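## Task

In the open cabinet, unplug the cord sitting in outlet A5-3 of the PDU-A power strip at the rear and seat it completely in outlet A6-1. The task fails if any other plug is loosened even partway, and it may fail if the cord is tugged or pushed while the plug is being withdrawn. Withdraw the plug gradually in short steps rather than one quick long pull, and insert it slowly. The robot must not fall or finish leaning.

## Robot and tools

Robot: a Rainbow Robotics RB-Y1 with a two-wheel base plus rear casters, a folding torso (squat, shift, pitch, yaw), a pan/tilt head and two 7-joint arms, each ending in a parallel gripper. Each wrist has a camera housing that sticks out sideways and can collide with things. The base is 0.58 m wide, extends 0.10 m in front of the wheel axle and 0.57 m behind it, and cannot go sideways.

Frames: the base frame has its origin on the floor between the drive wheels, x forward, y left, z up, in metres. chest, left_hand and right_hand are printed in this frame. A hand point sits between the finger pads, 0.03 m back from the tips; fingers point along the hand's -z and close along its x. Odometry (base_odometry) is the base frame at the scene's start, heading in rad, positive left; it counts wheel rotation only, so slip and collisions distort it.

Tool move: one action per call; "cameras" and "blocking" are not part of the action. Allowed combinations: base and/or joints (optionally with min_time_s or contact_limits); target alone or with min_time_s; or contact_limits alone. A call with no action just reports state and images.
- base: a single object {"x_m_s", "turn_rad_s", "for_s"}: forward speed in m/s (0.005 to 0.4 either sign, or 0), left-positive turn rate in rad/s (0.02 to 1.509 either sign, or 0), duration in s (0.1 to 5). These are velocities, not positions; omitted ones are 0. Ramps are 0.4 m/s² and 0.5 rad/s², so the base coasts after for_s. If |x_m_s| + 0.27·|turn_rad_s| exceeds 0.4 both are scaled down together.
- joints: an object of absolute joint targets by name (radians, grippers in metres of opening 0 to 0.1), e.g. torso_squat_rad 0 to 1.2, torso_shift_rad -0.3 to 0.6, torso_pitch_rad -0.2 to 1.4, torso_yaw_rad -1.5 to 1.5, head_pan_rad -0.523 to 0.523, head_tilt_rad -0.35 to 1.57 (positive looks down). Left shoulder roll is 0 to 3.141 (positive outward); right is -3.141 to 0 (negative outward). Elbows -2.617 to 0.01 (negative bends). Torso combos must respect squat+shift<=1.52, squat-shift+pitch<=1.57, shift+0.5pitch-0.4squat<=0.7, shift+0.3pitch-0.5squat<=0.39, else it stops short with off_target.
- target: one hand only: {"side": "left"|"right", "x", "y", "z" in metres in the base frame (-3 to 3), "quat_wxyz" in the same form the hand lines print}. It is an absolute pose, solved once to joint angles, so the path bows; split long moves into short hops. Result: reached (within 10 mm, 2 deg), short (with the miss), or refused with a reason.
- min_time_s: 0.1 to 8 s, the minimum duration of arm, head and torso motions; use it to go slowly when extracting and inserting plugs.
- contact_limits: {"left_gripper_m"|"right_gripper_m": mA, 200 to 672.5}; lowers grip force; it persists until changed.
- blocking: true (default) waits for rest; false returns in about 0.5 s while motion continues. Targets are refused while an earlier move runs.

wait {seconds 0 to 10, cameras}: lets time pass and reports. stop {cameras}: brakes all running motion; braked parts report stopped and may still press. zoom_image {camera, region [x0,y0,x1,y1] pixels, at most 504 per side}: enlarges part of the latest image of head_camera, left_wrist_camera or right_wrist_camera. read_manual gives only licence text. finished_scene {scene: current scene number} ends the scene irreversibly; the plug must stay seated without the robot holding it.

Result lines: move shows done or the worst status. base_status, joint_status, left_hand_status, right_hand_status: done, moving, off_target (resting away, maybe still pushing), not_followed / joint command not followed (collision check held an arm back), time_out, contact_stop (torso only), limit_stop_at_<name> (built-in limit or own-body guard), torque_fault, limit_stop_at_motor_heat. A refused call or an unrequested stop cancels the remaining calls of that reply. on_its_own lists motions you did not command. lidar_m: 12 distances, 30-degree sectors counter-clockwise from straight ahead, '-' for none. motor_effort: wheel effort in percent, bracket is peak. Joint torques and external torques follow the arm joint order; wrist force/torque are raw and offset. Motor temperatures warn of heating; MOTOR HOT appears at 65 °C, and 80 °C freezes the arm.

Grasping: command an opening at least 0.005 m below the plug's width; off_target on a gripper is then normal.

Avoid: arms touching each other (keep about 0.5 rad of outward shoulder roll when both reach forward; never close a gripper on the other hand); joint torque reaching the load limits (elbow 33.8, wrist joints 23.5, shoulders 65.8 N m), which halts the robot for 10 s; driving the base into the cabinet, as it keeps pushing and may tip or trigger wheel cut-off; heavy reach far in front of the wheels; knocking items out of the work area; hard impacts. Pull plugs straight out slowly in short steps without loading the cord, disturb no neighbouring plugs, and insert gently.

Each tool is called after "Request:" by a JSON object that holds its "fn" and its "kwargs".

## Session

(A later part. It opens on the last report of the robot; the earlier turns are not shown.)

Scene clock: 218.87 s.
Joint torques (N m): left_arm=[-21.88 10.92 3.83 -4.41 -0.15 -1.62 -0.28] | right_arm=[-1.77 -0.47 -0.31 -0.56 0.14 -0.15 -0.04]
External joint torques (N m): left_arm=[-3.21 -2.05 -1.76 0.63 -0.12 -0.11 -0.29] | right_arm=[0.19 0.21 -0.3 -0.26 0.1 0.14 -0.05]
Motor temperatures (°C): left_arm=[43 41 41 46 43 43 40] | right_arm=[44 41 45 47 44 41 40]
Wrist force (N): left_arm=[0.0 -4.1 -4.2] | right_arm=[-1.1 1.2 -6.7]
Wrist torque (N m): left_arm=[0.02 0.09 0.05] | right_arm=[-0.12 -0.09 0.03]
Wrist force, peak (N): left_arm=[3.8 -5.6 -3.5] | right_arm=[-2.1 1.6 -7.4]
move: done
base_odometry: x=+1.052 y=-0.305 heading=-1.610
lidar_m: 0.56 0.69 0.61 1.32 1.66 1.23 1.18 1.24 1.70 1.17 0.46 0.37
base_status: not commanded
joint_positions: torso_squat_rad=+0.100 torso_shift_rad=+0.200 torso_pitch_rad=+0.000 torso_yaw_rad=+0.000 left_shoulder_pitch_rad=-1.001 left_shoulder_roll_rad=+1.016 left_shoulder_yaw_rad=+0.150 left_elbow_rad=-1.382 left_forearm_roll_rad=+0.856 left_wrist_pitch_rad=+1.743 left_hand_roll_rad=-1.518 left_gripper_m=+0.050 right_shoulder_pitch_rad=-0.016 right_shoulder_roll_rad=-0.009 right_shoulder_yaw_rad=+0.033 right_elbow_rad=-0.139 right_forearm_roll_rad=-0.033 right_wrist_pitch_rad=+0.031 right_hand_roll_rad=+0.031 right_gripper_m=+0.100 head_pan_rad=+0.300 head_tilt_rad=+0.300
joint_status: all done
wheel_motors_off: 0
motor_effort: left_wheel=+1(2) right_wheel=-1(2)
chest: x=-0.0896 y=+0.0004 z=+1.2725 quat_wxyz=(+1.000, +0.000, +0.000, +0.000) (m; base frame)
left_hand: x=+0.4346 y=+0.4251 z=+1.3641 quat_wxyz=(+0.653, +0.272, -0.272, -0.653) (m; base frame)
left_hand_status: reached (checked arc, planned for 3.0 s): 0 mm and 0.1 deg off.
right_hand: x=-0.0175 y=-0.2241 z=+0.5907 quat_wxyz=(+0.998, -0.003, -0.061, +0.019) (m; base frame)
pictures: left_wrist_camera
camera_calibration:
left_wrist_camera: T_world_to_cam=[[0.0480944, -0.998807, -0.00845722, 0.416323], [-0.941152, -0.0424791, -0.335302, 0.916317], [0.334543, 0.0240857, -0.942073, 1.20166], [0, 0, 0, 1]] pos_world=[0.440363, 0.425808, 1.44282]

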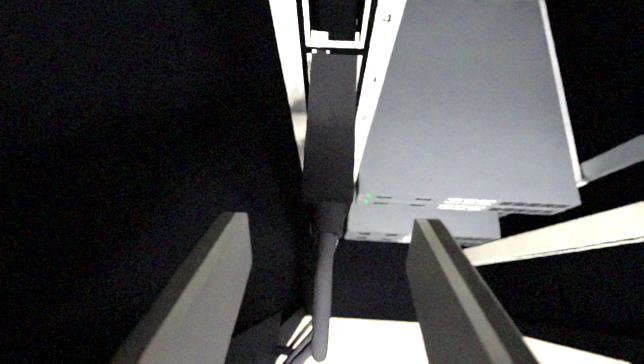

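Request:
{"fn": "move", "kwargs": {"target": {"side":"left","x":0.465,"y":0.4255,"z":1.334,"quat_wxyz":[0.653,0.271,-0.271,-0.653]}, "min_time_s": 3, "cameras": ["left_wrist_camera","head_camera"]}}

Request:
{"fn": "zoom_image", "kwargs": {"camera": "head_camera", "region": [80, 200, 320, 400]}}

Scene clock: 234.30 s.
Joint torques (N m): left_arm=[-23.07 11.22 3.69 -5.39 -0.12 -1.57 -0.29] | right_arm=[-2 -0.4 -0.16 -0.71 0.15 -0.19 0.07]
External joint torques (N m): left_arm=[-3.19 -1.95 -1.93 0.54 -0.16 -0.05 -0.3] | right_arm=[-0.04 0.29 -0.15 -0.42 0.12 0.1 0.06]
Motor temperatures (°C): left_arm=[44 41 41 46 43 43 40] | right_arm=[44 41 45 47 44 41 40]
Wrist force (N): left_arm=[0.3 -4.4 -4.4] | right_arm=[-1.9 1.4 -6.0]
Wrist torque (N m): left_arm=[0.07 0.12 0.07] | right_arm=[-0.08 -0.18 0.09]
Wrist force, peak (N): left_arm=[0.0 -4.5 -4.6] | right_arm=[-1.8 1.4 -7.1]
move: done
base_odometry: x=+1.052 y=-0.305 heading=-1.610
lidar_m: 0.56 0.70 0.60 1.32 1.66 1.23 1.18 1.23 1.70 1.17 0.45 0.37
base_status: not commanded
joint_positions: torso_squat_rad=+0.100 torso_shift_rad=+0.200 torso_pitch_rad=+0.000 torso_yaw_rad=+0.000 left_shoulder_pitch_rad=-1.002 left_shoulder_roll_rad=+0.962 left_shoulder_yaw_rad=+0.108 left_elbow_rad=-1.279 left_forearm_roll_rad=+0.808 left_wrist_pitch_rad=+1.631 left_hand_roll_rad=-1.564 left_gripper_m=+0.050 right_shoulder_pitch_rad=-0.016 right_shoulder_roll_rad=-0.009 right_shoulder_yaw_rad=+0.033 right_elbow_rad=-0.139 right_forearm_roll_rad=-0.033 right_wrist_pitch_rad=+0.031 right_hand_roll_rad=+0.031 right_gripper_m=+0.100 head_pan_rad=+0.300 head_tilt_rad=+0.300
joint_status: all done
wheel_motors_off: 0
motor_effort: left_wheel=+1(2) right_wheel=-1(2)
chest: x=-0.0896 y=+0.0004 z=+1.2725 quat_wxyz=(+1.000, +0.000, +0.000, +0.000) (m; base frame)
left_hand: x=+0.4645 y=+0.4256 z=+1.3340 quat_wxyz=(+0.653, +0.272, -0.271, -0.653) (m; base frame)
left_hand_status: reached (checked arc, planned for 3.0 s): 1 mm and 0.1 deg off.
right_hand: x=-0.0175 y=-0.2241 z=+0.5907 quat_wxyz=(+0.998, -0.003, -0.061, +0.019) (m; base frame)
pictures: head_camera, left_wrist_camera
camera_calibration:
head_camera: T_world_to_cam=[[0.300488, -0.953718, -0.011392, 0.0461929], [-0.254797, -0.0687575, -0.964547, 1.46905], [0.919122, 0.292737, -0.263665, 0.388214], [0, 0, 0, 1]] pos_world=[0.00361161, 0.0314182, 1.51985]
left_wrist_camera: T_world_to_cam=[[0.0480563, -0.998807, -0.00871756, 0.415512], [-0.941441, -0.0423766, -0.334506, 0.933479], [0.333737, 0.0242822, -0.942353, 1.16405], [0, 0, 0, 1]] pos_world=[0.470362, 0.426308, 1.41282]

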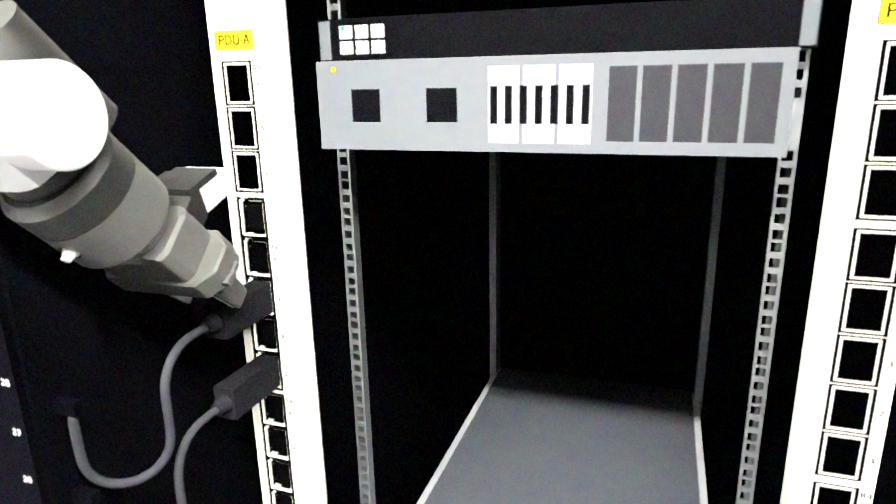

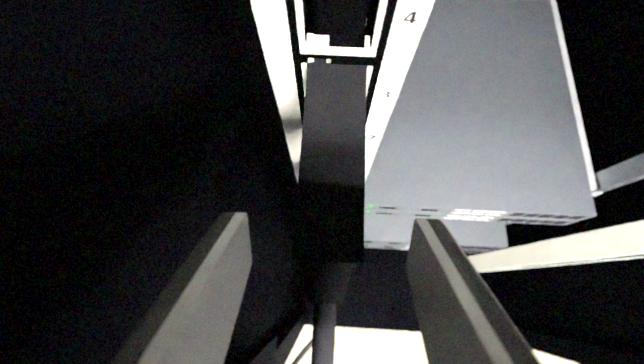

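Scaled by 2.100 from the camera's 896x504 image, which has a finer 1280x720 frame.

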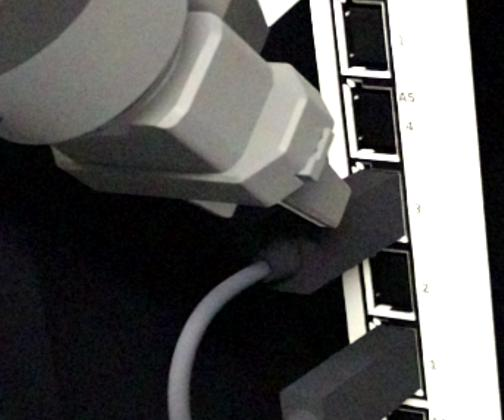

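Request:
{"fn": "move", "kwargs": {"target": {"side":"left","x":0.502,"y":0.4255,"z":1.297,"quat_wxyz":[0.653,0.271,-0.271,-0.653]}, "min_time_s": 4, "cameras": ["left_wrist_camera","head_camera"]}}

Request:
{"fn": "zoom_image", "kwargs": {"camera": "head_camera", "region": [80, 200, 320, 400]}}

Request:
{"fn": "zoom_image", "kwargs": {"camera": "left_wrist_camera", "region": [200, 0, 460, 260]}}

Scene clock: 245.97 s.
Joint torques (N m): left_arm=[-24.9 11.04 3.34 -6.51 -0.03 -1.58 -0.34] | right_arm=[-2.18 -0.34 -0.12 -0.76 0.14 -0.06 0.01]
External joint torques (N m): left_arm=[-3.43 -2.1 -1.87 0.56 -0.19 -0.07 -0.35] | right_arm=[-0.23 0.34 -0.11 -0.47 0.1 0.23 0]
Motor temperatures (°C): left_arm=[44 41 41 46 43 43 40] | right_arm=[44 41 45 47 44 41 40]
Wrist force (N): left_arm=[0.1 -3.9 -4.5] | right_arm=[-1.0 0.8 -6.7]
Wrist torque (N m): left_arm=[0.03 0.09 0.07] | right_arm=[-0.04 -0.03 0.04]
Wrist force, peak (N): left_arm=[0.0 -4.5 -4.7] | right_arm=[-2.2 2.2 -7.3]
move: done
base_odometry: x=+1.052 y=-0.305 heading=-1.610
lidar_m: 0.56 0.69 0.59 1.31 1.67 1.23 1.18 1.24 1.73 1.18 0.46 0.38
base_status: not commanded
joint_positions: torso_squat_rad=+0.100 torso_shift_rad=+0.200 torso_pitch_rad=+0.000 torso_yaw_rad=+0.000 left_shoulder_pitch_rad=-1.039 left_shoulder_roll_rad=+0.892 left_shoulder_yaw_rad=+0.057 left_elbow_rad=-1.094 left_forearm_roll_rad=+0.754 left_wrist_pitch_rad=+1.479 left_hand_roll_rad=-1.637 left_gripper_m=+0.050 right_shoulder_pitch_rad=-0.016 right_shoulder_roll_rad=-0.009 right_shoulder_yaw_rad=+0.033 right_elbow_rad=-0.139 right_forearm_roll_rad=-0.033 right_wrist_pitch_rad=+0.031 right_hand_roll_rad=+0.031 right_gripper_m=+0.100 head_pan_rad=+0.300 head_tilt_rad=+0.300
joint_status: all done
wheel_motors_off: 0
motor_effort: left_wheel=+1(2) right_wheel=-1(2)
chest: x=-0.0896 y=+0.0004 z=+1.2725 quat_wxyz=(+1.000, +0.000, +0.000, +0.000) (m; base frame)
left_hand: x=+0.5019 y=+0.4257 z=+1.2971 quat_wxyz=(+0.653, +0.271, -0.271, -0.653) (m; base frame)
left_hand_status: reached (checked arc, planned for 4.0 s): 0 mm and 0.0 deg off.
right_hand: x=-0.0175 y=-0.2241 z=+0.5907 quat_wxyz=(+0.998, -0.003, -0.061, +0.019) (m; base frame)
pictures: head_camera, left_wrist_camera
camera_calibration:
head_camera: T_world_to_cam=[[0.300488, -0.953718, -0.011392, 0.0461929], [-0.254797, -0.0687575, -0.964547, 1.46905], [0.919122, 0.292737, -0.263665, 0.388214], [0, 0, 0, 1]] pos_world=[0.00361161, 0.0314182, 1.51985]
left_wrist_camera: T_world_to_cam=[[0.0476415, -0.998831, -0.00815119, 0.412933], [-0.941703, -0.0421927, -0.33379, 0.955386], [0.333056, 0.0235783, -0.942612, 1.1177], [0, 0, 0, 1]] pos_world=[0.50776, 0.426408, 1.37582]

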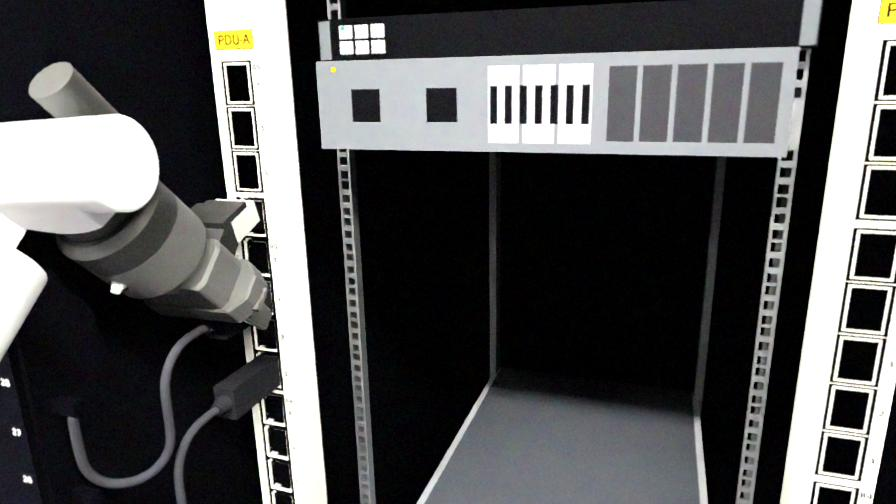

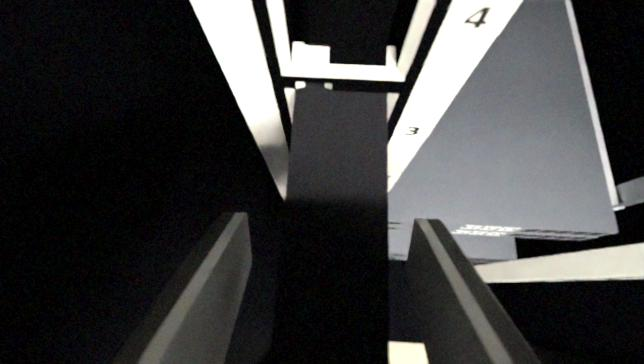

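Scaled by 2.100 from the camera's 896x504 image, which has a finer 1280x720 frame.

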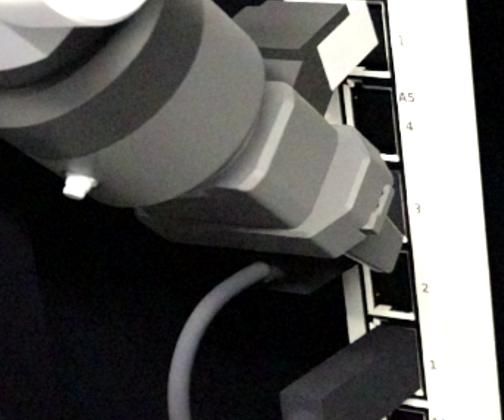

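Scaled by 1.938 from the camera's 644x364 image, which has a finer 1265x715 frame.

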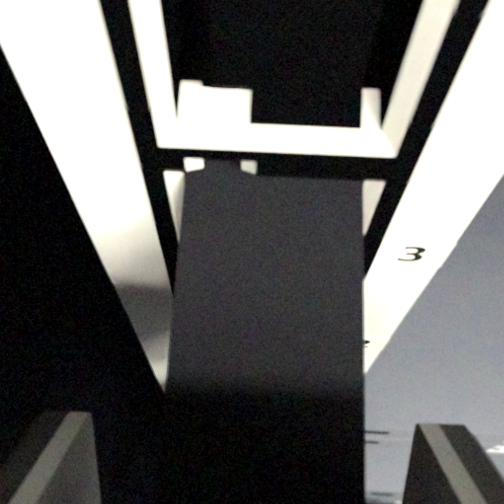

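Request:
{"fn": "move", "kwargs": {"target": {"side":"left","x":0.505,"y":0.4255,"z":1.294,"quat_wxyz":[0.653,0.271,-0.271,-0.653]}, "min_time_s": 2, "cameras": ["left_wrist_camera"]}}

Request:
{"fn": "zoom_image", "kwargs": {"camera": "left_wrist_camera", "region": [240, 0, 440, 180]}}

Request:
{"fn": "move", "kwargs": {"joints": {"left_gripper_m":0.03}, "cameras": []}}

Request:
{"fn": "move", "kwargs": {"joints": {"left_gripper_m":0.0}, "cameras": ["left_wrist_camera"]}}

Request:
{"fn": "zoom_image", "kwargs": {"camera": "left_wrist_camera", "region": [240, 0, 440, 180]}}

Scene clock: 257.40 s.
Joint torques (N m): left_arm=[-25.21 10.94 3.11 -6.66 0.05 -1.63 -0.24] | right_arm=[-2.1 -0.25 -0.34 -0.7 -0.01 -0.17 0.05]
External joint torques (N m): left_arm=[-3.6 -2.18 -2.05 0.49 -0.12 -0.11 -0.25] | right_arm=[-0.14 0.44 -0.33 -0.41 -0.05 0.12 0.04]
Motor temperatures (°C): left_arm=[44 41 41 46 43 43 40] | right_arm=[44 41 45 47 44 41 40]
Wrist force (N): left_arm=[0.5 -4.1 -4.4] | right_arm=[-0.9 0.8 -6.1]
Wrist torque (N m): left_arm=[0.06 0.12 0.08] | right_arm=[-0.04 -0.07 0.05]
Wrist force, peak (N): left_arm=[0.4 -4.4 -4.7] | right_arm=[-2.0 2.2 -7.2]
move: done
base_odometry: x=+1.052 y=-0.305 heading=-1.610
lidar_m: 0.56 0.69 0.60 1.31 1.67 1.24 1.19 1.24 1.71 1.18 0.46 0.37
base_status: not commanded
joint_positions: torso_squat_rad=+0.100 torso_shift_rad=+0.200 torso_pitch_rad=+0.000 torso_yaw_rad=+0.000 left_shoulder_pitch_rad=-1.043 left_shoulder_roll_rad=+0.886 left_shoulder_yaw_rad=+0.053 left_elbow_rad=-1.077 left_forearm_roll_rad=+0.751 left_wrist_pitch_rad=+1.467 left_hand_roll_rad=-1.644 left_gripper_m=+0.050 right_shoulder_pitch_rad=-0.016 right_shoulder_roll_rad=-0.009 right_shoulder_yaw_rad=+0.033 right_elbow_rad=-0.139 right_forearm_roll_rad=-0.033 right_wrist_pitch_rad=+0.031 right_hand_roll_rad=+0.031 right_gripper_m=+0.100 head_pan_rad=+0.300 head_tilt_rad=+0.300
joint_status: all done
wheel_motors_off: 0
motor_effort: left_wheel=+1(2) right_wheel=-1(2)
chest: x=-0.0896 y=+0.0004 z=+1.2725 quat_wxyz=(+1.000, +0.000, +0.000, +0.000) (m; base frame)
left_hand: x=+0.5048 y=+0.4257 z=+1.2941 quat_wxyz=(+0.653, +0.271, -0.271, -0.653) (m; base frame)
left_hand_status: reached (checked arc, planned for 2.0 s): 0 mm and 0.0 deg off.
right_hand: x=-0.0175 y=-0.2241 z=+0.5907 quat_wxyz=(+0.998, -0.003, -0.061, +0.019) (m; base frame)
pictures: left_wrist_camera
camera_calibration:
left_wrist_camera: T_world_to_cam=[[0.0476725, -0.998829, -0.00825021, 0.41289], [-0.941743, -0.0421918, -0.333676, 0.956978], [0.332937, 0.0236767, -0.942652, 1.11398], [0, 0, 0, 1]] pos_world=[0.51066, 0.426408, 1.37282]

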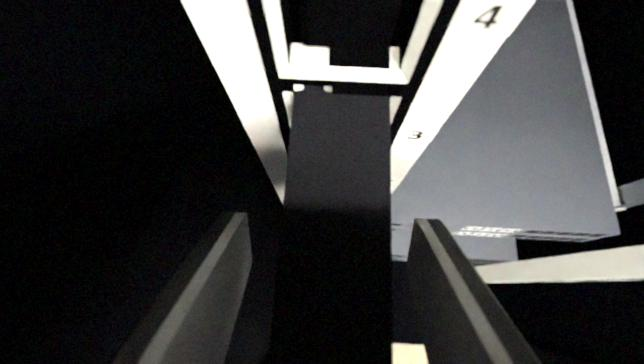

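Scaled by 2.520 from the camera's 644x364 image, which has a finer 1265x715 frame.

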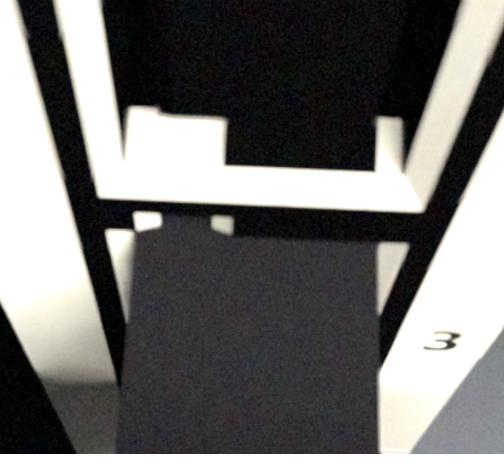

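Scene clock: 258.10 s.
Joint torques (N m): left_arm=[-24.76 11.01 3.29 -6.71 0.03 -1.66 -0.26] | right_arm=[-1.93 -0.38 -0.41 -0.66 0.09 -0.05 0.06]
External joint torques (N m): left_arm=[-3.16 -2.11 -1.88 0.44 -0.14 -0.15 -0.27] | right_arm=[0.03 0.3 -0.39 -0.37 0.05 0.24 0.06]
Motor temperatures (°C): left_arm=[44 41 41 46 43 43 40] | right_arm=[44 41 45 47 44 41 40]
Wrist force (N): left_arm=[0.2 -4.1 -4.5] | right_arm=[-1.2 1.5 -5.8]
Wrist torque (N m): left_arm=[0.06 0.09 0.08] | right_arm=[-0.16 -0.13 0.08]
Wrist force, peak (N): left_arm=[0.3 -4.4 -4.5] | right_arm=[-2.0 1.5 -6.9]
move: done
base_odometry: x=+1.052 y=-0.305 heading=-1.610
lidar_m: 0.56 0.70 0.60 1.31 1.67 1.24 1.18 1.24 1.70 1.18 0.45 0.37
base_status: not commanded
joint_positions: torso_squat_rad=+0.100 torso_shift_rad=+0.200 torso_pitch_rad=+0.000 torso_yaw_rad=+0.000 left_shoulder_pitch_rad=-1.043 left_shoulder_roll_rad=+0.886 left_shoulder_yaw_rad=+0.053 left_elbow_rad=-1.077 left_forearm_roll_rad=+0.751 left_wrist_pitch_rad=+1.467 left_hand_roll_rad=-1.644 left_gripper_m=+0.030 right_shoulder_pitch_rad=-0.016 right_shoulder_roll_rad=-0.009 right_shoulder_yaw_rad=+0.033 right_elbow_rad=-0.139 right_forearm_roll_rad=-0.033 right_wrist_pitch_rad=+0.031 right_hand_roll_rad=+0.031 right_gripper_m=+0.100 head_pan_rad=+0.300 head_tilt_rad=+0.300
joint_status: all done
wheel_motors_off: 0
motor_effort: left_wheel=+1(1) right_wheel=-1(1)
chest: x=-0.0896 y=+0.0004 z=+1.2725 quat_wxyz=(+1.000, +0.000, +0.000, +0.000) (m; base frame)
left_hand: x=+0.5048 y=+0.4257 z=+1.2941 quat_wxyz=(+0.653, +0.271, -0.271, -0.653) (m; base frame)
right_hand: x=-0.0175 y=-0.2241 z=+0.5907 quat_wxyz=(+0.998, -0.003, -0.061, +0.019) (m; base frame)
pictures: none
No camera images: "cameras" was empty.

Scene clock: 258.93 s.
Joint torques (N m): left_arm=[-24.07 13.15 4.06 -6.62 -0.92 -2.15 0.25] | right_arm=[-1.97 -0.29 -0.29 -0.72 0.13 -0.14 -0.04]
External joint torques (N m): left_arm=[-2.46 0.04 -1.1 0.53 -1.09 -0.64 0.24] | right_arm=[-0.01 0.39 -0.28 -0.43 0.09 0.15 -0.05]
Motor temperatures (°C): left_arm=[44 41 41 46 43 43 40] | right_arm=[44 41 45 47 44 41 40]
Wrist force (N): left_arm=[4.1 -6.2 -1.8] | right_arm=[-2.1 0.4 -6.4]
Wrist torque (N m): left_arm=[0.00 -0.53 -0.51] | right_arm=[0.00 -0.23 0.07]
Wrist force, peak (N): left_arm=[6.4 -7.5 -0.3] | right_arm=[-1.9 1.5 -6.8]
move: off_target
base_odometry: x=+1.052 y=-0.305 heading=-1.610
lidar_m: 0.56 0.69 0.60 1.31 1.66 1.22 1.18 1.22 1.71 1.18 0.45 0.37
base_status: not commanded
joint_positions: torso_squat_rad=+0.100 torso_shift_rad=+0.200 torso_pitch_rad=+0.000 torso_yaw_rad=+0.000 left_shoulder_pitch_rad=-1.043 left_shoulder_roll_rad=+0.886 left_shoulder_yaw_rad=+0.053 left_elbow_rad=-1.077 left_forearm_roll_rad=+0.751 left_wrist_pitch_rad=+1.467 left_hand_roll_rad=-1.644 left_gripper_m=+0.024 right_shoulder_pitch_rad=-0.016 right_shoulder_roll_rad=-0.009 right_shoulder_yaw_rad=+0.033 right_elbow_rad=-0.139 right_forearm_roll_rad=-0.033 right_wrist_pitch_rad=+0.031 right_hand_roll_rad=+0.031 right_gripper_m=+0.100 head_pan_rad=+0.300 head_tilt_rad=+0.300
joint_status: left_gripper_m off_target (ended at +0.024, target +0.000)
wheel_motors_off: 0
motor_effort: left_wheel=+1(1) right_wheel=-1(2)
chest: x=-0.0896 y=+0.0004 z=+1.2725 quat_wxyz=(+1.000, +0.000, +0.000, +0.000) (m; base frame)
left_hand: x=+0.5049 y=+0.4253 z=+1.2940 quat_wxyz=(+0.653, +0.271, -0.271, -0.653) (m; base frame)
right_hand: x=-0.0175 y=-0.2241 z=+0.5907 quat_wxyz=(+0.998, -0.003, -0.061, +0.019) (m; base frame)
pictures: left_wrist_camera
camera_calibration:
left_wrist_camera: T_world_to_cam=[[0.0468507, -0.99887, -0.00799799, 0.412577], [-0.941815, -0.0415038, -0.33356, 0.95664], [0.332851, 0.0231601, -0.942695, 1.11428], [0, 0, 0, 1]] pos_world=[0.51076, 0.426008, 1.37282]

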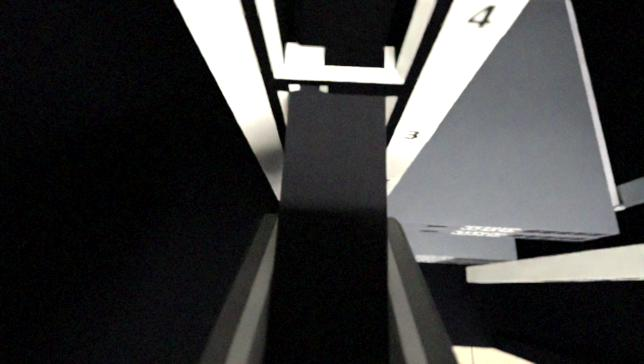

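Scaled by 2.520 from the camera's 644x364 image, which has a finer 1265x715 frame.

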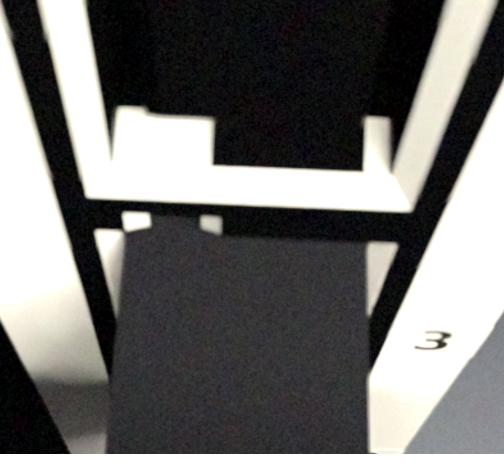

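Request:
{"fn": "move", "kwargs": {"target": {"side":"left","x":0.502,"y":0.4255,"z":1.294,"quat_wxyz":[0.653,0.271,-0.271,-0.653]}, "min_time_s": 2, "cameras": []}}

Request:
{"fn": "move", "kwargs": {"target": {"side":"left","x":0.500,"y":0.4255,"z":1.294,"quat_wxyz":[0.653,0.271,-0.271,-0.653]}, "min_time_s": 2, "cameras": ["left_wrist_camera"]}}

Request:
{"fn": "zoom_image", "kwargs": {"camera": "left_wrist_camera", "region": [240, 0, 440, 180]}}

Scene clock: 265.77 s.
Joint torques (N m): left_arm=[-17.87 15.34 7.25 -8.28 0.84 2.82 0.52] | right_arm=[-1.88 -0.4 -0.16 -0.83 0.1 -0.08 -0.01]
External joint torques (N m): left_arm=[3.61 2.17 2.01 -1.2 0.68 4.33 0.51] | right_arm=[0.05 0.29 -0.15 -0.55 0.06 0.21 -0.01]
Motor temperatures (°C): left_arm=[44 41 41 46 43 43 40] | right_arm=[44 41 45 47 44 41 40]
Wrist force (N): left_arm=[-3.8 14.3 -23.6] | right_arm=[-1.8 1.8 -5.8]
Wrist torque (N m): left_arm=[0.05 -0.05 -0.27] | right_arm=[-0.18 -0.16 0.04]
Wrist force, peak (N): left_arm=[-3.8 14.6 -23.5] | right_arm=[-1.7 1.8 -7.3]
move: done
base_odometry: x=+1.052 y=-0.305 heading=-1.610
lidar_m: 0.56 0.69 0.60 1.31 1.67 1.24 1.18 1.24 1.72 1.19 0.45 0.37
base_status: not commanded
joint_positions: torso_squat_rad=+0.100 torso_shift_rad=+0.200 torso_pitch_rad=+0.001 torso_yaw_rad=+0.000 left_shoulder_pitch_rad=-1.033 left_shoulder_roll_rad=+0.889 left_shoulder_yaw_rad=+0.058 left_elbow_rad=-1.097 left_forearm_roll_rad=+0.754 left_wrist_pitch_rad=+1.474 left_hand_roll_rad=-1.637 left_gripper_m=+0.023 right_shoulder_pitch_rad=-0.016 right_shoulder_roll_rad=-0.009 right_shoulder_yaw_rad=+0.033 right_elbow_rad=-0.139 right_forearm_roll_rad=-0.033 right_wrist_pitch_rad=+0.031 right_hand_roll_rad=+0.031 right_gripper_m=+0.100 head_pan_rad=+0.300 head_tilt_rad=+0.300
joint_status: all done
wheel_motors_off: 0
motor_effort: left_wheel=-5(6) right_wheel=+0(1)
chest: x=-0.0892 y=+0.0004 z=+1.2725 quat_wxyz=(+1.000, +0.000, +0.000, +0.000) (m; base frame)
left_hand: x=+0.5031 y=+0.4248 z=+1.2942 quat_wxyz=(+0.653, +0.271, -0.271, -0.653) (m; base frame)
left_hand_status: reached (checked arc, planned for 2.0 s): 1 mm and 0.1 deg off.
right_hand: x=-0.0175 y=-0.2241 z=+0.5906 quat_wxyz=(+0.998, -0.003, -0.061, +0.019) (m; base frame)
pictures: none
No camera images: "cameras" was empty.

Scene clock: 268.10 s.
Joint torques (N m): left_arm=[-16.32 16.84 7.61 -8.49 1.86 5.86 0.33] | right_arm=[-1.88 -0.31 -0.16 -0.7 0.11 -0.13 0]
External joint torques (N m): left_arm=[5.03 3.6 2.29 -1.48 1.71 7.37 0.32] | right_arm=[0.02 0.37 -0.14 -0.43 0.07 0.15 -0.01]
Motor temperatures (°C): left_arm=[44 41 41 46 43 43 40] | right_arm=[44 41 45 47 44 41 40]
Wrist force (N): left_arm=[-6.9 28.4 -39.1] | right_arm=[-2.2 0.9 -5.9]
Wrist torque (N m): left_arm=[0.05 0.41 -0.16] | right_arm=[-0.07 -0.27 0.10]
Wrist force, peak (N): left_arm=[-6.9 28.8 -39.3] | right_arm=[-2.3 1.6 -6.9]
move: done
base_odometry: x=+1.052 y=-0.305 heading=-1.611
lidar_m: 0.55 0.69 0.60 1.31 1.66 1.23 1.19 1.24 1.71 1.18 0.45 0.38
base_status: not commanded
joint_positions: torso_squat_rad=+0.100 torso_shift_rad=+0.201 torso_pitch_rad=+0.001 torso_yaw_rad=+0.000 left_shoulder_pitch_rad=-1.022 left_shoulder_roll_rad=+0.892 left_shoulder_yaw_rad=+0.062 left_elbow_rad=-1.117 left_forearm_roll_rad=+0.757 left_wrist_pitch_rad=+1.481 left_hand_roll_rad=-1.630 left_gripper_m=+0.023 right_shoulder_pitch_rad=-0.016 right_shoulder_roll_rad=-0.009 right_shoulder_yaw_rad=+0.033 right_elbow_rad=-0.139 right_forearm_roll_rad=-0.033 right_wrist_pitch_rad=+0.031 right_hand_roll_rad=+0.031 right_gripper_m=+0.100 head_pan_rad=+0.300 head_tilt_rad=+0.300
joint_status: all done
wheel_motors_off: 0
motor_effort: left_wheel=-16(17) right_wheel=+0(1)
chest: x=-0.0886 y=+0.0005 z=+1.2724 quat_wxyz=(+1.000, +0.000, +0.001, +0.000) (m; base frame)
left_hand: x=+0.5014 y=+0.4247 z=+1.2942 quat_wxyz=(+0.652, +0.271, -0.272, -0.653) (m; base frame)
left_hand_status: reached (checked arc, planned for 2.0 s): 2 mm and 0.1 deg off.
right_hand: x=-0.0176 y=-0.2241 z=+0.5905 quat_wxyz=(+0.998, -0.003, -0.061, +0.019) (m; base frame)
pictures: left_wrist_camera
camera_calibration:
left_wrist_camera: T_world_to_cam=[[0.0456278, -0.998924, -0.00834738, 0.413169], [-0.941484, -0.0402077, -0.33465, 0.954161], [0.333954, 0.0231283, -0.942306, 1.11457], [0, 0, 0, 1]] pos_world=[0.507262, 0.425311, 1.37302]

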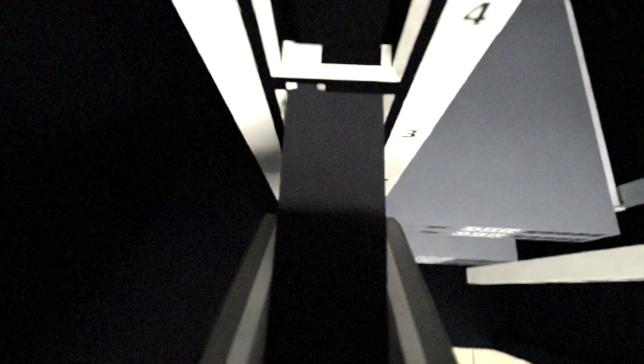

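Scaled by 2.520 from the camera's 644x364 image, which has a finer 1265x715 frame.

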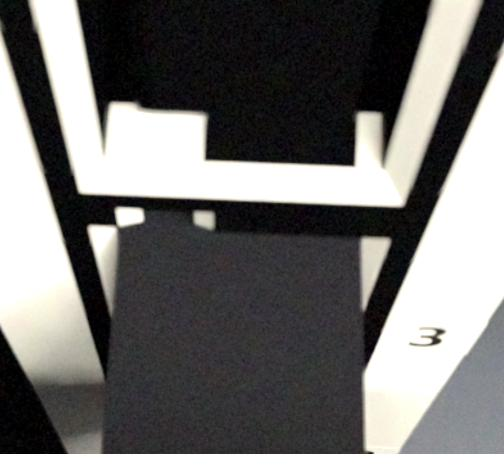

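Request:
{"fn": "move", "kwargs": {"target": {"side":"left","x":0.4985,"y":0.4255,"z":1.294,"quat_wxyz":[0.653,0.271,-0.271,-0.653]}, "min_time_s": 2, "cameras": ["left_wrist_camera"]}}

Request:
{"fn": "zoom_image", "kwargs": {"camera": "left_wrist_camera", "region": [240, 0, 440, 180]}}

Scene clock: 273.67 s.
Joint torques (N m): left_arm=[-16.07 18.18 8.19 -8.98 2.1 7.12 0.39] | right_arm=[-1.79 -0.29 -0.14 -0.71 0.13 -0.11 0.03]
External joint torques (N m): left_arm=[5.17 4.89 2.81 -2.03 1.96 8.64 0.38] | right_arm=[0.1 0.39 -0.13 -0.44 0.09 0.18 0.03]
Motor temperatures (°C): left_arm=[44 41 41 46 43 43 40] | right_arm=[44 41 45 47 43 41 40]
Wrist force (N): left_arm=[-8.0 34.8 -47.6] | right_arm=[-1.6 1.6 -6.1]
Wrist torque (N m): left_arm=[-0.01 0.53 -0.15] | right_arm=[-0.15 -0.19 0.09]
Wrist force, peak (N): left_arm=[-7.8 34.9 -48.2] | right_arm=[-1.6 1.2 -7.4]
move: done
base_odometry: x=+1.052 y=-0.305 heading=-1.611
lidar_m: 0.56 0.70 0.59 1.31 1.66 1.23 1.18 1.23 1.72 1.19 0.45 0.37
base_status: not commanded
joint_positions: torso_squat_rad=+0.100 torso_shift_rad=+0.201 torso_pitch_rad=+0.002 torso_yaw_rad=-0.001 left_shoulder_pitch_rad=-1.013 left_shoulder_roll_rad=+0.894 left_shoulder_yaw_rad=+0.067 left_elbow_rad=-1.134 left_forearm_roll_rad=+0.760 left_wrist_pitch_rad=+1.488 left_hand_roll_rad=-1.625 left_gripper_m=+0.023 right_shoulder_pitch_rad=-0.016 right_shoulder_roll_rad=-0.009 right_shoulder_yaw_rad=+0.033 right_elbow_rad=-0.139 right_forearm_roll_rad=-0.033 right_wrist_pitch_rad=+0.031 right_hand_roll_rad=+0.031 right_gripper_m=+0.100 head_pan_rad=+0.300 head_tilt_rad=+0.300
joint_status: all done
wheel_motors_off: 0
motor_effort: left_wheel=-22(22) right_wheel=+1(2)
chest: x=-0.0883 y=+0.0005 z=+1.2724 quat_wxyz=(+1.000, +0.000, +0.001, +0.000) (m; base frame)
left_hand: x=+0.4997 y=+0.4246 z=+1.2944 quat_wxyz=(+0.652, +0.272, -0.272, -0.653) (m; base frame)
left_hand_status: reached (checked arc, planned for 2.0 s): 2 mm and 0.1 deg off.
right_hand: x=-0.0176 y=-0.2241 z=+0.5905 quat_wxyz=(+0.998, -0.003, -0.060, +0.019) (m; base frame)
pictures: left_wrist_camera
camera_calibration:
left_wrist_camera: T_world_to_cam=[[0.045599, -0.998926, -0.00822854, 0.413004], [-0.941316, -0.0402087, -0.335123, 0.953061], [0.334432, 0.0230269, -0.942139, 1.11483], [0, 0, 0, 1]] pos_world=[0.505463, 0.425211, 1.37312]

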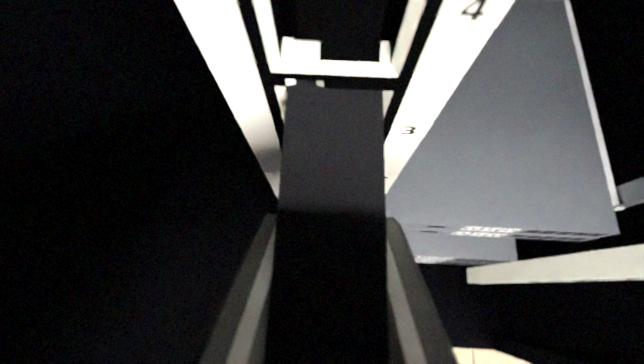

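Scaled by 2.520 from the camera's 644x364 image, which has a finer 1265x715 frame.

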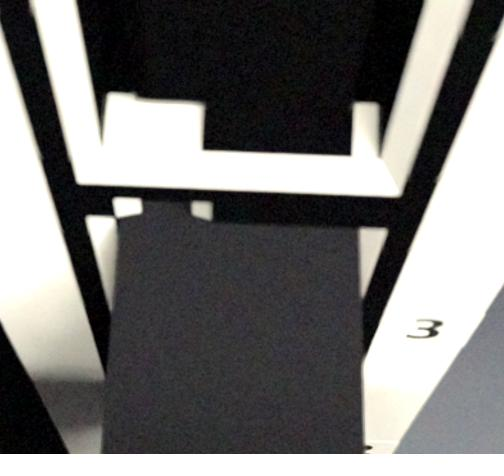

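Request:
{"fn": "move", "kwargs": {"target": {"side":"left","x":0.4970,"y":0.426,"z":1.294,"quat_wxyz":[0.653,0.271,-0.271,-0.653]}, "min_time_s": 2, "cameras": ["left_wrist_camera"]}}

Request:
{"fn": "zoom_image", "kwargs": {"camera": "left_wrist_camera", "region": [240, 0, 440, 180]}}

Scene clock: 280.67 s.
Joint torques (N m): left_arm=[-17.59 18.22 8.72 -8.23 0.85 4.17 0.35] | right_arm=[-2.26 -0.26 -0.33 -0.69 0.1 -0.05 0.02]
External joint torques (N m): left_arm=[3.55 4.87 3.29 -1.32 0.71 5.68 0.34] | right_arm=[-0.36 0.42 -0.32 -0.42 0.07 0.24 0.02]
Motor temperatures (°C): left_arm=[44 41 41 46 43 44 40] | right_arm=[44 41 45 47 43 41 40]
Wrist force (N): left_arm=[-2.3 21.0 -34.4] | right_arm=[-2.0 1.7 -5.9]
Wrist torque (N m): left_arm=[0.02 0.39 -0.22] | right_arm=[-0.13 -0.22 0.06]
Wrist force, peak (N): left_arm=[-7.6 36.3 -48.8] | right_arm=[-1.7 1.8 -7.1]
move: done
base_odometry: x=+1.052 y=-0.305 heading=-1.611
lidar_m: 0.57 0.69 0.60 1.30 1.67 1.23 1.18 1.23 1.72 1.19 0.46 0.37
base_status: not commanded
joint_positions: torso_squat_rad=+0.100 torso_shift_rad=+0.201 torso_pitch_rad=+0.002 torso_yaw_rad=-0.001 left_shoulder_pitch_rad=-1.005 left_shoulder_roll_rad=+0.897 left_shoulder_yaw_rad=+0.070 left_elbow_rad=-1.147 left_forearm_roll_rad=+0.763 left_wrist_pitch_rad=+1.493 left_hand_roll_rad=-1.621 left_gripper_m=+0.023 right_shoulder_pitch_rad=-0.016 right_shoulder_roll_rad=-0.009 right_shoulder_yaw_rad=+0.033 right_elbow_rad=-0.139 right_forearm_roll_rad=-0.033 right_wrist_pitch_rad=+0.031 right_hand_roll_rad=+0.031 right_gripper_m=+0.100 head_pan_rad=+0.300 head_tilt_rad=+0.300
joint_status: all done
wheel_motors_off: 0
motor_effort: left_wheel=-21(23) right_wheel=+3(4)
chest: x=-0.0884 y=+0.0005 z=+1.2724 quat_wxyz=(+1.000, +0.000, +0.001, +0.000) (m; base frame)
left_hand: x=+0.4975 y=+0.4250 z=+1.2945 quat_wxyz=(+0.652, +0.271, -0.272, -0.653) (m; base frame)
left_hand_status: reached (checked arc, planned for 2.0 s): 1 mm and 0.1 deg off.
right_hand: x=-0.0177 y=-0.2241 z=+0.5905 quat_wxyz=(+0.998, -0.003, -0.061, +0.019) (m; base frame)
pictures: left_wrist_camera
camera_calibration:
left_wrist_camera: T_world_to_cam=[[0.0454704, -0.998932, -0.00817907, 0.4136], [-0.941428, -0.0401114, -0.33482, 0.950737], [0.334134, 0.0229244, -0.942247, 1.11596], [0, 0, 0, 1]] pos_world=[0.503363, 0.425711, 1.37322]

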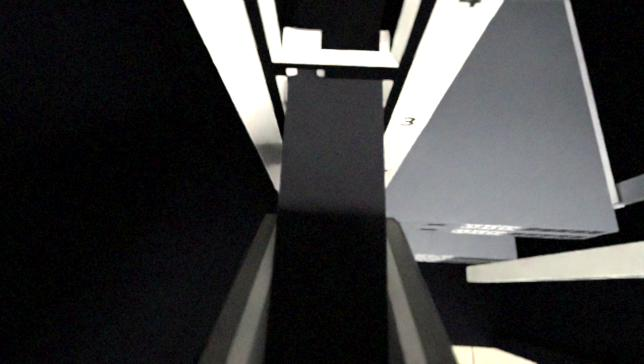

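Scaled by 2.520 from the camera's 644x364 image, which has a finer 1265x715 frame.

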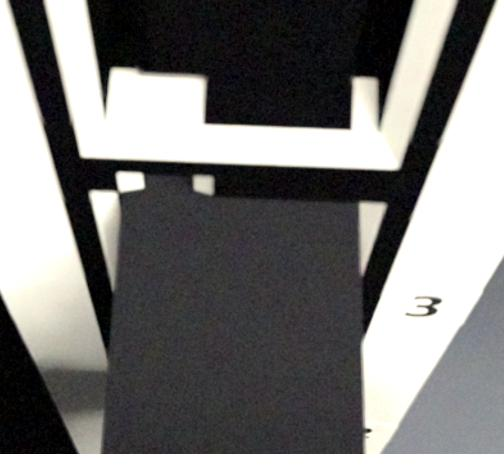

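Request:
{"fn": "move", "kwargs": {"target": {"side":"left","x":0.5,"y":0.426,"z":1.294,"quat_wxyz":[0.653,0.271,-0.271,-0.653]}, "min_time_s": 1.5, "cameras": []}}

Request:
{"fn": "move", "kwargs": {"joints": {"left_gripper_m":0.034}, "cameras": []}}

Request:
{"fn": "move", "kwargs": {"target": {"side":"left","x":0.511,"y":0.4255,"z":1.294,"quat_wxyz":[0.653,0.271,-0.271,-0.653]}, "min_time_s": 3, "cameras": ["left_wrist_camera","head_camera"]}}

Request:
{"fn": "zoom_image", "kwargs": {"camera": "head_camera", "region": [180, 220, 320, 360]}}

Request:
{"fn": "zoom_image", "kwargs": {"camera": "left_wrist_camera", "region": [240, 0, 440, 180]}}

Scene clock: 295.90 s.
Joint torques (N m): left_arm=[-24.21 16.8 5.48 -5.72 -1.35 -0.8 0.28] | right_arm=[-2.27 -0.27 0.04 -0.67 0.12 -0.09 0.07]
External joint torques (N m): left_arm=[-2.93 3.52 0.13 1.26 -1.5 0.71 0.27] | right_arm=[-0.34 0.41 0.05 -0.39 0.09 0.2 0.06]
Motor temperatures (°C): left_arm=[43 41 41 46 43 44 40] | right_arm=[44 41 45 47 43 41 40]
Wrist force (N): left_arm=[5.6 -1.0 -13.6] | right_arm=[-0.8 0.9 -6.0]
Wrist torque (N m): left_arm=[0.22 0.00 -0.52] | right_arm=[-0.06 -0.09 0.06]
Wrist force, peak (N): left_arm=[-1.7 21.5 -34.8] | right_arm=[-2.6 1.7 -7.0]
move: done
base_odometry: x=+1.052 y=-0.305 heading=-1.611
lidar_m: 0.55 0.70 0.60 1.32 1.67 1.22 1.18 1.24 1.71 1.17 0.46 0.38
base_status: not commanded
joint_positions: torso_squat_rad=+0.100 torso_shift_rad=+0.200 torso_pitch_rad=+0.001 torso_yaw_rad=+0.000 left_shoulder_pitch_rad=-1.016 left_shoulder_roll_rad=+0.894 left_shoulder_yaw_rad=+0.065 left_elbow_rad=-1.126 left_forearm_roll_rad=+0.759 left_wrist_pitch_rad=+1.485 left_hand_roll_rad=-1.628 left_gripper_m=+0.023 right_shoulder_pitch_rad=-0.016 right_shoulder_roll_rad=-0.009 right_shoulder_yaw_rad=+0.033 right_elbow_rad=-0.139 right_forearm_roll_rad=-0.033 right_wrist_pitch_rad=+0.031 right_hand_roll_rad=+0.031 right_gripper_m=+0.100 head_pan_rad=+0.300 head_tilt_rad=+0.300
joint_status: all done
wheel_motors_off: 0
motor_effort: left_wheel=-13(21) right_wheel=+3(4)
chest: x=-0.0891 y=+0.0005 z=+1.2725 quat_wxyz=(+1.000, +0.000, +0.000, +0.000) (m; base frame)
left_hand: x=+0.4993 y=+0.4254 z=+1.2944 quat_wxyz=(+0.653, +0.271, -0.272, -0.653) (m; base frame)
left_hand_status: reached (checked arc, planned for 1.5 s): 1 mm and 0.1 deg off.
right_hand: x=-0.0177 y=-0.2241 z=+0.5906 quat_wxyz=(+0.998, -0.003, -0.061, +0.019) (m; base frame)
pictures: none
No camera images: "cameras" was empty.

Scene clock: 296.47 s.
Joint torques (N m): left_arm=[-23.94 13.11 5.39 -6.5 0.08 -1.26 0.06] | right_arm=[-2.17 -0.16 -0.45 -0.63 0.05 -0.13 0]
External joint torques (N m): left_arm=[-2.67 -0.16 0.04 0.48 -0.08 0.26 0.05] | right_arm=[-0.22 0.52 -0.44 -0.34 0.02 0.16 -0.01]
Motor temperatures (°C): left_arm=[43 41 41 46 43 44 40] | right_arm=[44 41 45 47 43 41 40]
Wrist force (N): left_arm=[0.1 -4.8 -4.4] | right_arm=[-1.8 1.5 -6.2]
Wrist torque (N m): left_arm=[0.14 0.07 0.07] | right_arm=[-0.15 -0.15 0.08]
Wrist force, peak (N): left_arm=[6.5 -1.2 -13.5] | right_arm=[-2.0 0.8 -7.0]
move: done
base_odometry: x=+1.052 y=-0.305 heading=-1.610
lidar_m: 0.56 0.69 0.61 1.32 1.67 1.23 1.18 1.24 1.73 1.18 0.45 0.38
base_status: not commanded
joint_positions: torso_squat_rad=+0.100 torso_shift_rad=+0.200 torso_pitch_rad=+0.000 torso_yaw_rad=+0.000 left_shoulder_pitch_rad=-1.016 left_shoulder_roll_rad=+0.895 left_shoulder_yaw_rad=+0.065 left_elbow_rad=-1.125 left_forearm_roll_rad=+0.759 left_wrist_pitch_rad=+1.485 left_hand_roll_rad=-1.628 left_gripper_m=+0.034 right_shoulder_pitch_rad=-0.016 right_shoulder_roll_rad=-0.009 right_shoulder_yaw_rad=+0.033 right_elbow_rad=-0.139 right_forearm_roll_rad=-0.033 right_wrist_pitch_rad=+0.031 right_hand_roll_rad=+0.031 right_gripper_m=+0.100 head_pan_rad=+0.300 head_tilt_rad=+0.300
joint_status: all done
wheel_motors_off: 0
motor_effort: left_wheel=-5(13) right_wheel=+3(3)
chest: x=-0.0895 y=+0.0005 z=+1.2725 quat_wxyz=(+1.000, +0.000, +0.000, +0.000) (m; base frame)
left_hand: x=+0.4986 y=+0.4261 z=+1.2950 quat_wxyz=(+0.653, +0.272, -0.272, -0.653) (m; base frame)
right_hand: x=-0.0176 y=-0.2241 z=+0.5907 quat_wxyz=(+0.998, -0.003, -0.061, +0.019) (m; base frame)
pictures: none
No camera images: "cameras" was empty.

Scene clock: 299.80 s.
Joint torques (N m): left_arm=[-24.32 7.79 2.09 -6.33 0.41 -2.43 -0.19] | right_arm=[-2.3 -0.29 -0.07 -0.76 0.1 -0.15 0.01]
External joint torques (N m): left_arm=[-2.42 -5.17 -2.88 0.99 0.21 -0.91 -0.2] | right_arm=[-0.34 0.4 -0.06 -0.46 0.07 0.14 0]
Motor temperatures (°C): left_arm=[44 41 41 46 43 44 40] | right_arm=[44 41 45 47 43 41 40]
Wrist force (N): left_arm=[-1.6 -8.5 5.2] | right_arm=[-1.7 1.3 -6.6]
Wrist torque (N m): left_arm=[0.08 -0.05 0.04] | right_arm=[-0.06 -0.17 0.06]
Wrist force, peak (N): left_arm=[-1.6 -9.0 5.4] | right_arm=[-1.6 1.6 -7.1]
move: done
base_odometry: x=+1.052 y=-0.305 heading=-1.610
lidar_m: 0.57 0.69 0.60 1.30 1.68 1.24 1.19 1.24 1.73 1.18 0.46 0.38
base_status: not commanded
joint_positions: torso_squat_rad=+0.100 torso_shift_rad=+0.200 torso_pitch_rad=+0.000 torso_yaw_rad=+0.000 left_shoulder_pitch_rad=-1.072 left_shoulder_roll_rad=+0.880 left_shoulder_yaw_rad=+0.043 left_elbow_rad=-1.028 left_forearm_roll_rad=+0.743 left_wrist_pitch_rad=+1.448 left_hand_roll_rad=-1.660 left_gripper_m=+0.034 right_shoulder_pitch_rad=-0.016 right_shoulder_roll_rad=-0.009 right_shoulder_yaw_rad=+0.033 right_elbow_rad=-0.139 right_forearm_roll_rad=-0.033 right_wrist_pitch_rad=+0.031 right_hand_roll_rad=+0.031 right_gripper_m=+0.100 head_pan_rad=+0.300 head_tilt_rad=+0.300
joint_status: all done
wheel_motors_off: 0
motor_effort: left_wheel=-3(5) right_wheel=+2(3)
chest: x=-0.0898 y=+0.0005 z=+1.2726 quat_wxyz=(+1.000, +0.000, +0.000, +0.000) (m; base frame)
left_hand: x=+0.5104 y=+0.4262 z=+1.2948 quat_wxyz=(+0.653, +0.272, -0.271, -0.653) (m; base frame)
left_hand_status: reached (checked arc, planned for 3.0 s): 1 mm and 0.1 deg off.
right_hand: x=-0.0176 y=-0.2241 z=+0.5908 quat_wxyz=(+0.998, -0.003, -0.062, +0.019) (m; base frame)
pictures: head_camera, left_wrist_camera
camera_calibration:
head_camera: T_world_to_cam=[[0.300531, -0.953706, -0.0112416, 0.0460242], [-0.254571, -0.0688502, -0.9646, 1.46908], [0.919171, 0.292754, -0.263478, 0.388113], [0, 0, 0, 1]] pos_world=[0.00341134, 0.0314183, 1.51985]
left_wrist_camera: T_world_to_cam=[[0.0485028, -0.998787, -0.00845716, 0.412965], [-0.941343, -0.0428791, -0.334715, 0.964022], [0.333946, 0.0241957, -0.942282, 1.11151], [0, 0, 0, 1]] pos_world=[0.516262, 0.426907, 1.37352]

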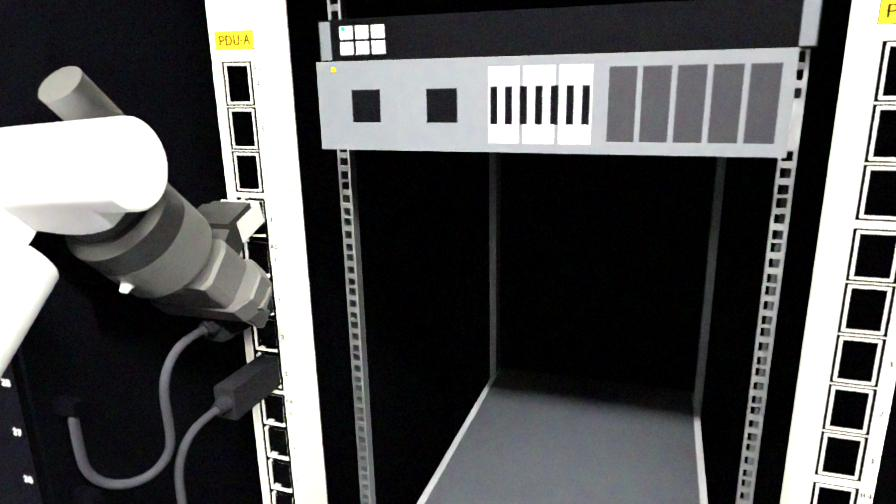

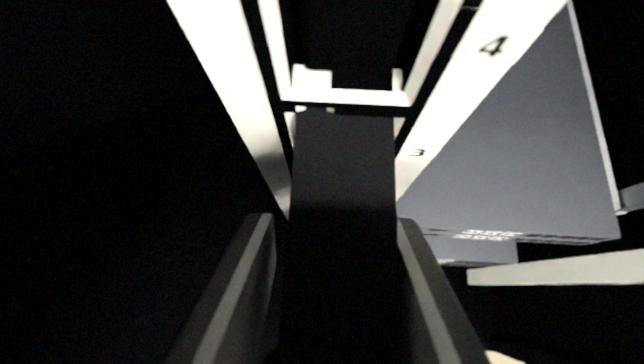

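Scaled by 3.600 from the camera's 896x504 image, which has a finer 1280x720 frame.

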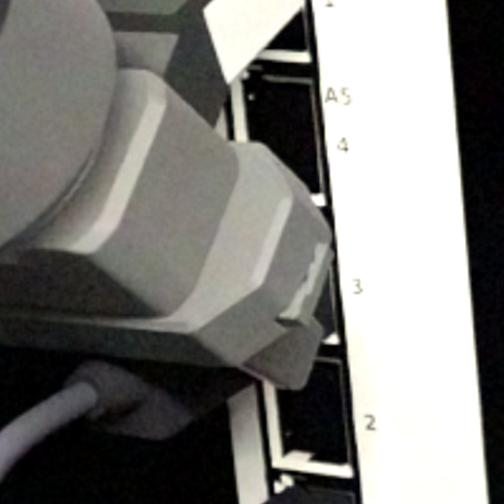

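Scaled by 2.520 from the camera's 644x364 image, which has a finer 1265x715 frame.

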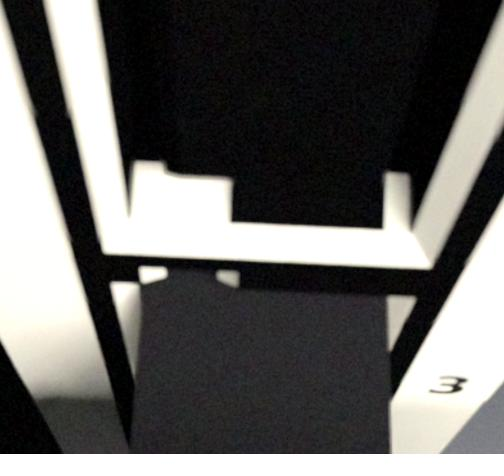

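Request:
{"fn": "move", "kwargs": {"target": {"side":"left","x":0.508,"y":0.4262,"z":1.2952,"quat_wxyz":[0.653,0.271,-0.271,-0.653]}, "min_time_s": 2, "cameras": []}}

Request:
{"fn": "move", "kwargs": {"joints": {"left_gripper_m":0.0}, "cameras": ["left_wrist_camera"]}}

Request:
{"fn": "zoom_image", "kwargs": {"camera": "left_wrist_camera", "region": [240, 0, 440, 180]}}

Scene clock: 325.03 s.
Joint torques (N m): left_arm=[-20.62 12.96 6.75 -8.69 0.51 -1.28 0.13] | right_arm=[-2.37 -0.27 -0.12 -0.72 0.11 -0.12 0]
External joint torques (N m): left_arm=[1.19 -0.04 1.73 -1.43 0.32 0.23 0.12] | right_arm=[-0.41 0.41 -0.1 -0.42 0.07 0.17 -0.01]
Motor temperatures (°C): left_arm=[44 41 41 46 43 43 40] | right_arm=[44 41 45 47 43 41 40]
Wrist force (N): left_arm=[-0.1 -4.4 -3.9] | right_arm=[-1.6 1.2 -6.3]
Wrist torque (N m): left_arm=[0.08 0.04 0.07] | right_arm=[-0.12 -0.19 0.01]
Wrist force, peak (N): left_arm=[-1.4 -9.1 5.5] | right_arm=[-1.9 1.0 -7.4]
move: done
base_odometry: x=+1.052 y=-0.305 heading=-1.610
lidar_m: 0.56 0.69 0.60 1.30 1.67 1.23 1.19 1.24 1.71 1.18 0.46 0.38
base_status: not commanded
joint_positions: torso_squat_rad=+0.100 torso_shift_rad=+0.200 torso_pitch_rad=+0.000 torso_yaw_rad=+0.000 left_shoulder_pitch_rad=-1.065 left_shoulder_roll_rad=+0.883 left_shoulder_yaw_rad=+0.046 left_elbow_rad=-1.043 left_forearm_roll_rad=+0.747 left_wrist_pitch_rad=+1.457 left_hand_roll_rad=-1.656 left_gripper_m=+0.034 right_shoulder_pitch_rad=-0.016 right_shoulder_roll_rad=-0.009 right_shoulder_yaw_rad=+0.033 right_elbow_rad=-0.139 right_forearm_roll_rad=-0.033 right_wrist_pitch_rad=+0.031 right_hand_roll_rad=+0.031 right_gripper_m=+0.100 head_pan_rad=+0.300 head_tilt_rad=+0.300
joint_status: all done
wheel_motors_off: 0
motor_effort: left_wheel=-2(3) right_wheel=+2(3)
chest: x=-0.0898 y=+0.0005 z=+1.2726 quat_wxyz=(+1.000, +0.000, +0.000, +0.000) (m; base frame)
left_hand: x=+0.5082 y=+0.4260 z=+1.2954 quat_wxyz=(+0.653, +0.271, -0.271, -0.653) (m; base frame)
left_hand_status: reached (checked arc, planned for 2.0 s): 0 mm and 0.0 deg off.
right_hand: x=-0.0176 y=-0.2241 z=+0.5908 quat_wxyz=(+0.998, -0.003, -0.062, +0.019) (m; base frame)
pictures: none
No camera images: "cameras" was empty.

Scene clock: 325.90 s.
Joint torques (N m): left_arm=[-20.88 14.73 6.55 -7.36 -1.41 -2.42 0.32] | right_arm=[-1.96 -0.16 -0.19 -0.75 0.09 -0.1 -0.03]
External joint torques (N m): left_arm=[0.92 1.74 1.52 -0.1 -1.6 -0.91 0.31] | right_arm=[0 0.52 -0.18 -0.46 0.05 0.19 -0.04]
Motor temperatures (°C): left_arm=[44 41 41 46 43 43 40] | right_arm=[44 41 45 47 43 41 40]
Wrist force (N): left_arm=[6.7 -8.3 -1.8] | right_arm=[-2.0 1.8 -5.3]
Wrist torque (N m): left_arm=[0.02 -0.39 -0.57] | right_arm=[-0.15 -0.21 0.06]
Wrist force, peak (N): left_arm=[8.2 -8.5 -3.5] | right_arm=[-2.4 1.9 -6.9]
move: off_target
base_odometry: x=+1.052 y=-0.305 heading=-1.610
lidar_m: 0.56 0.70 0.60 1.32 1.67 1.23 1.18 1.23 1.72 1.19 0.45 0.38
base_status: not commanded
joint_positions: torso_squat_rad=+0.100 torso_shift_rad=+0.200 torso_pitch_rad=+0.000 torso_yaw_rad=+0.000 left_shoulder_pitch_rad=-1.065 left_shoulder_roll_rad=+0.883 left_shoulder_yaw_rad=+0.046 left_elbow_rad=-1.043 left_forearm_roll_rad=+0.747 left_wrist_pitch_rad=+1.457 left_hand_roll_rad=-1.656 left_gripper_m=+0.024 right_shoulder_pitch_rad=-0.016 right_shoulder_roll_rad=-0.009 right_shoulder_yaw_rad=+0.033 right_elbow_rad=-0.139 right_forearm_roll_rad=-0.033 right_wrist_pitch_rad=+0.031 right_hand_roll_rad=+0.031 right_gripper_m=+0.100 head_pan_rad=+0.300 head_tilt_rad=+0.300
joint_status: left_gripper_m off_target (ended at +0.024, target +0.000)
wheel_motors_off: 0
motor_effort: left_wheel=-3(3) right_wheel=+3(4)
chest: x=-0.0898 y=+0.0004 z=+1.2726 quat_wxyz=(+1.000, +0.000, +0.000, +0.000) (m; base frame)
left_hand: x=+0.5082 y=+0.4255 z=+1.2954 quat_wxyz=(+0.653, +0.271, -0.271, -0.654) (m; base frame)
right_hand: x=-0.0176 y=-0.2241 z=+0.5907 quat_wxyz=(+0.998, -0.003, -0.062, +0.019) (m; base frame)
pictures: left_wrist_camera
camera_calibration:
left_wrist_camera: T_world_to_cam=[[0.0457424, -0.99892, -0.00816757, 0.413454], [-0.942006, -0.0404122, -0.333154, 0.95936], [0.332464, 0.0229332, -0.942837, 1.11486], [0, 0, 0, 1]] pos_world=[0.514159, 0.42621, 1.37412]

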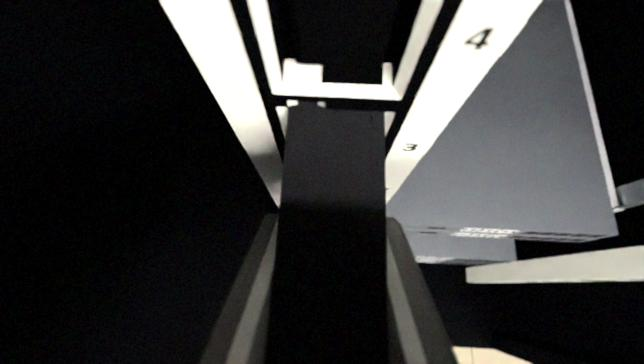

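Scaled by 2.520 from the camera's 644x364 image, which has a finer 1265x715 frame.

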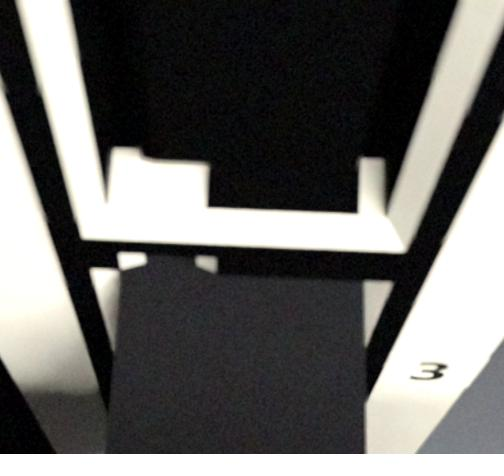

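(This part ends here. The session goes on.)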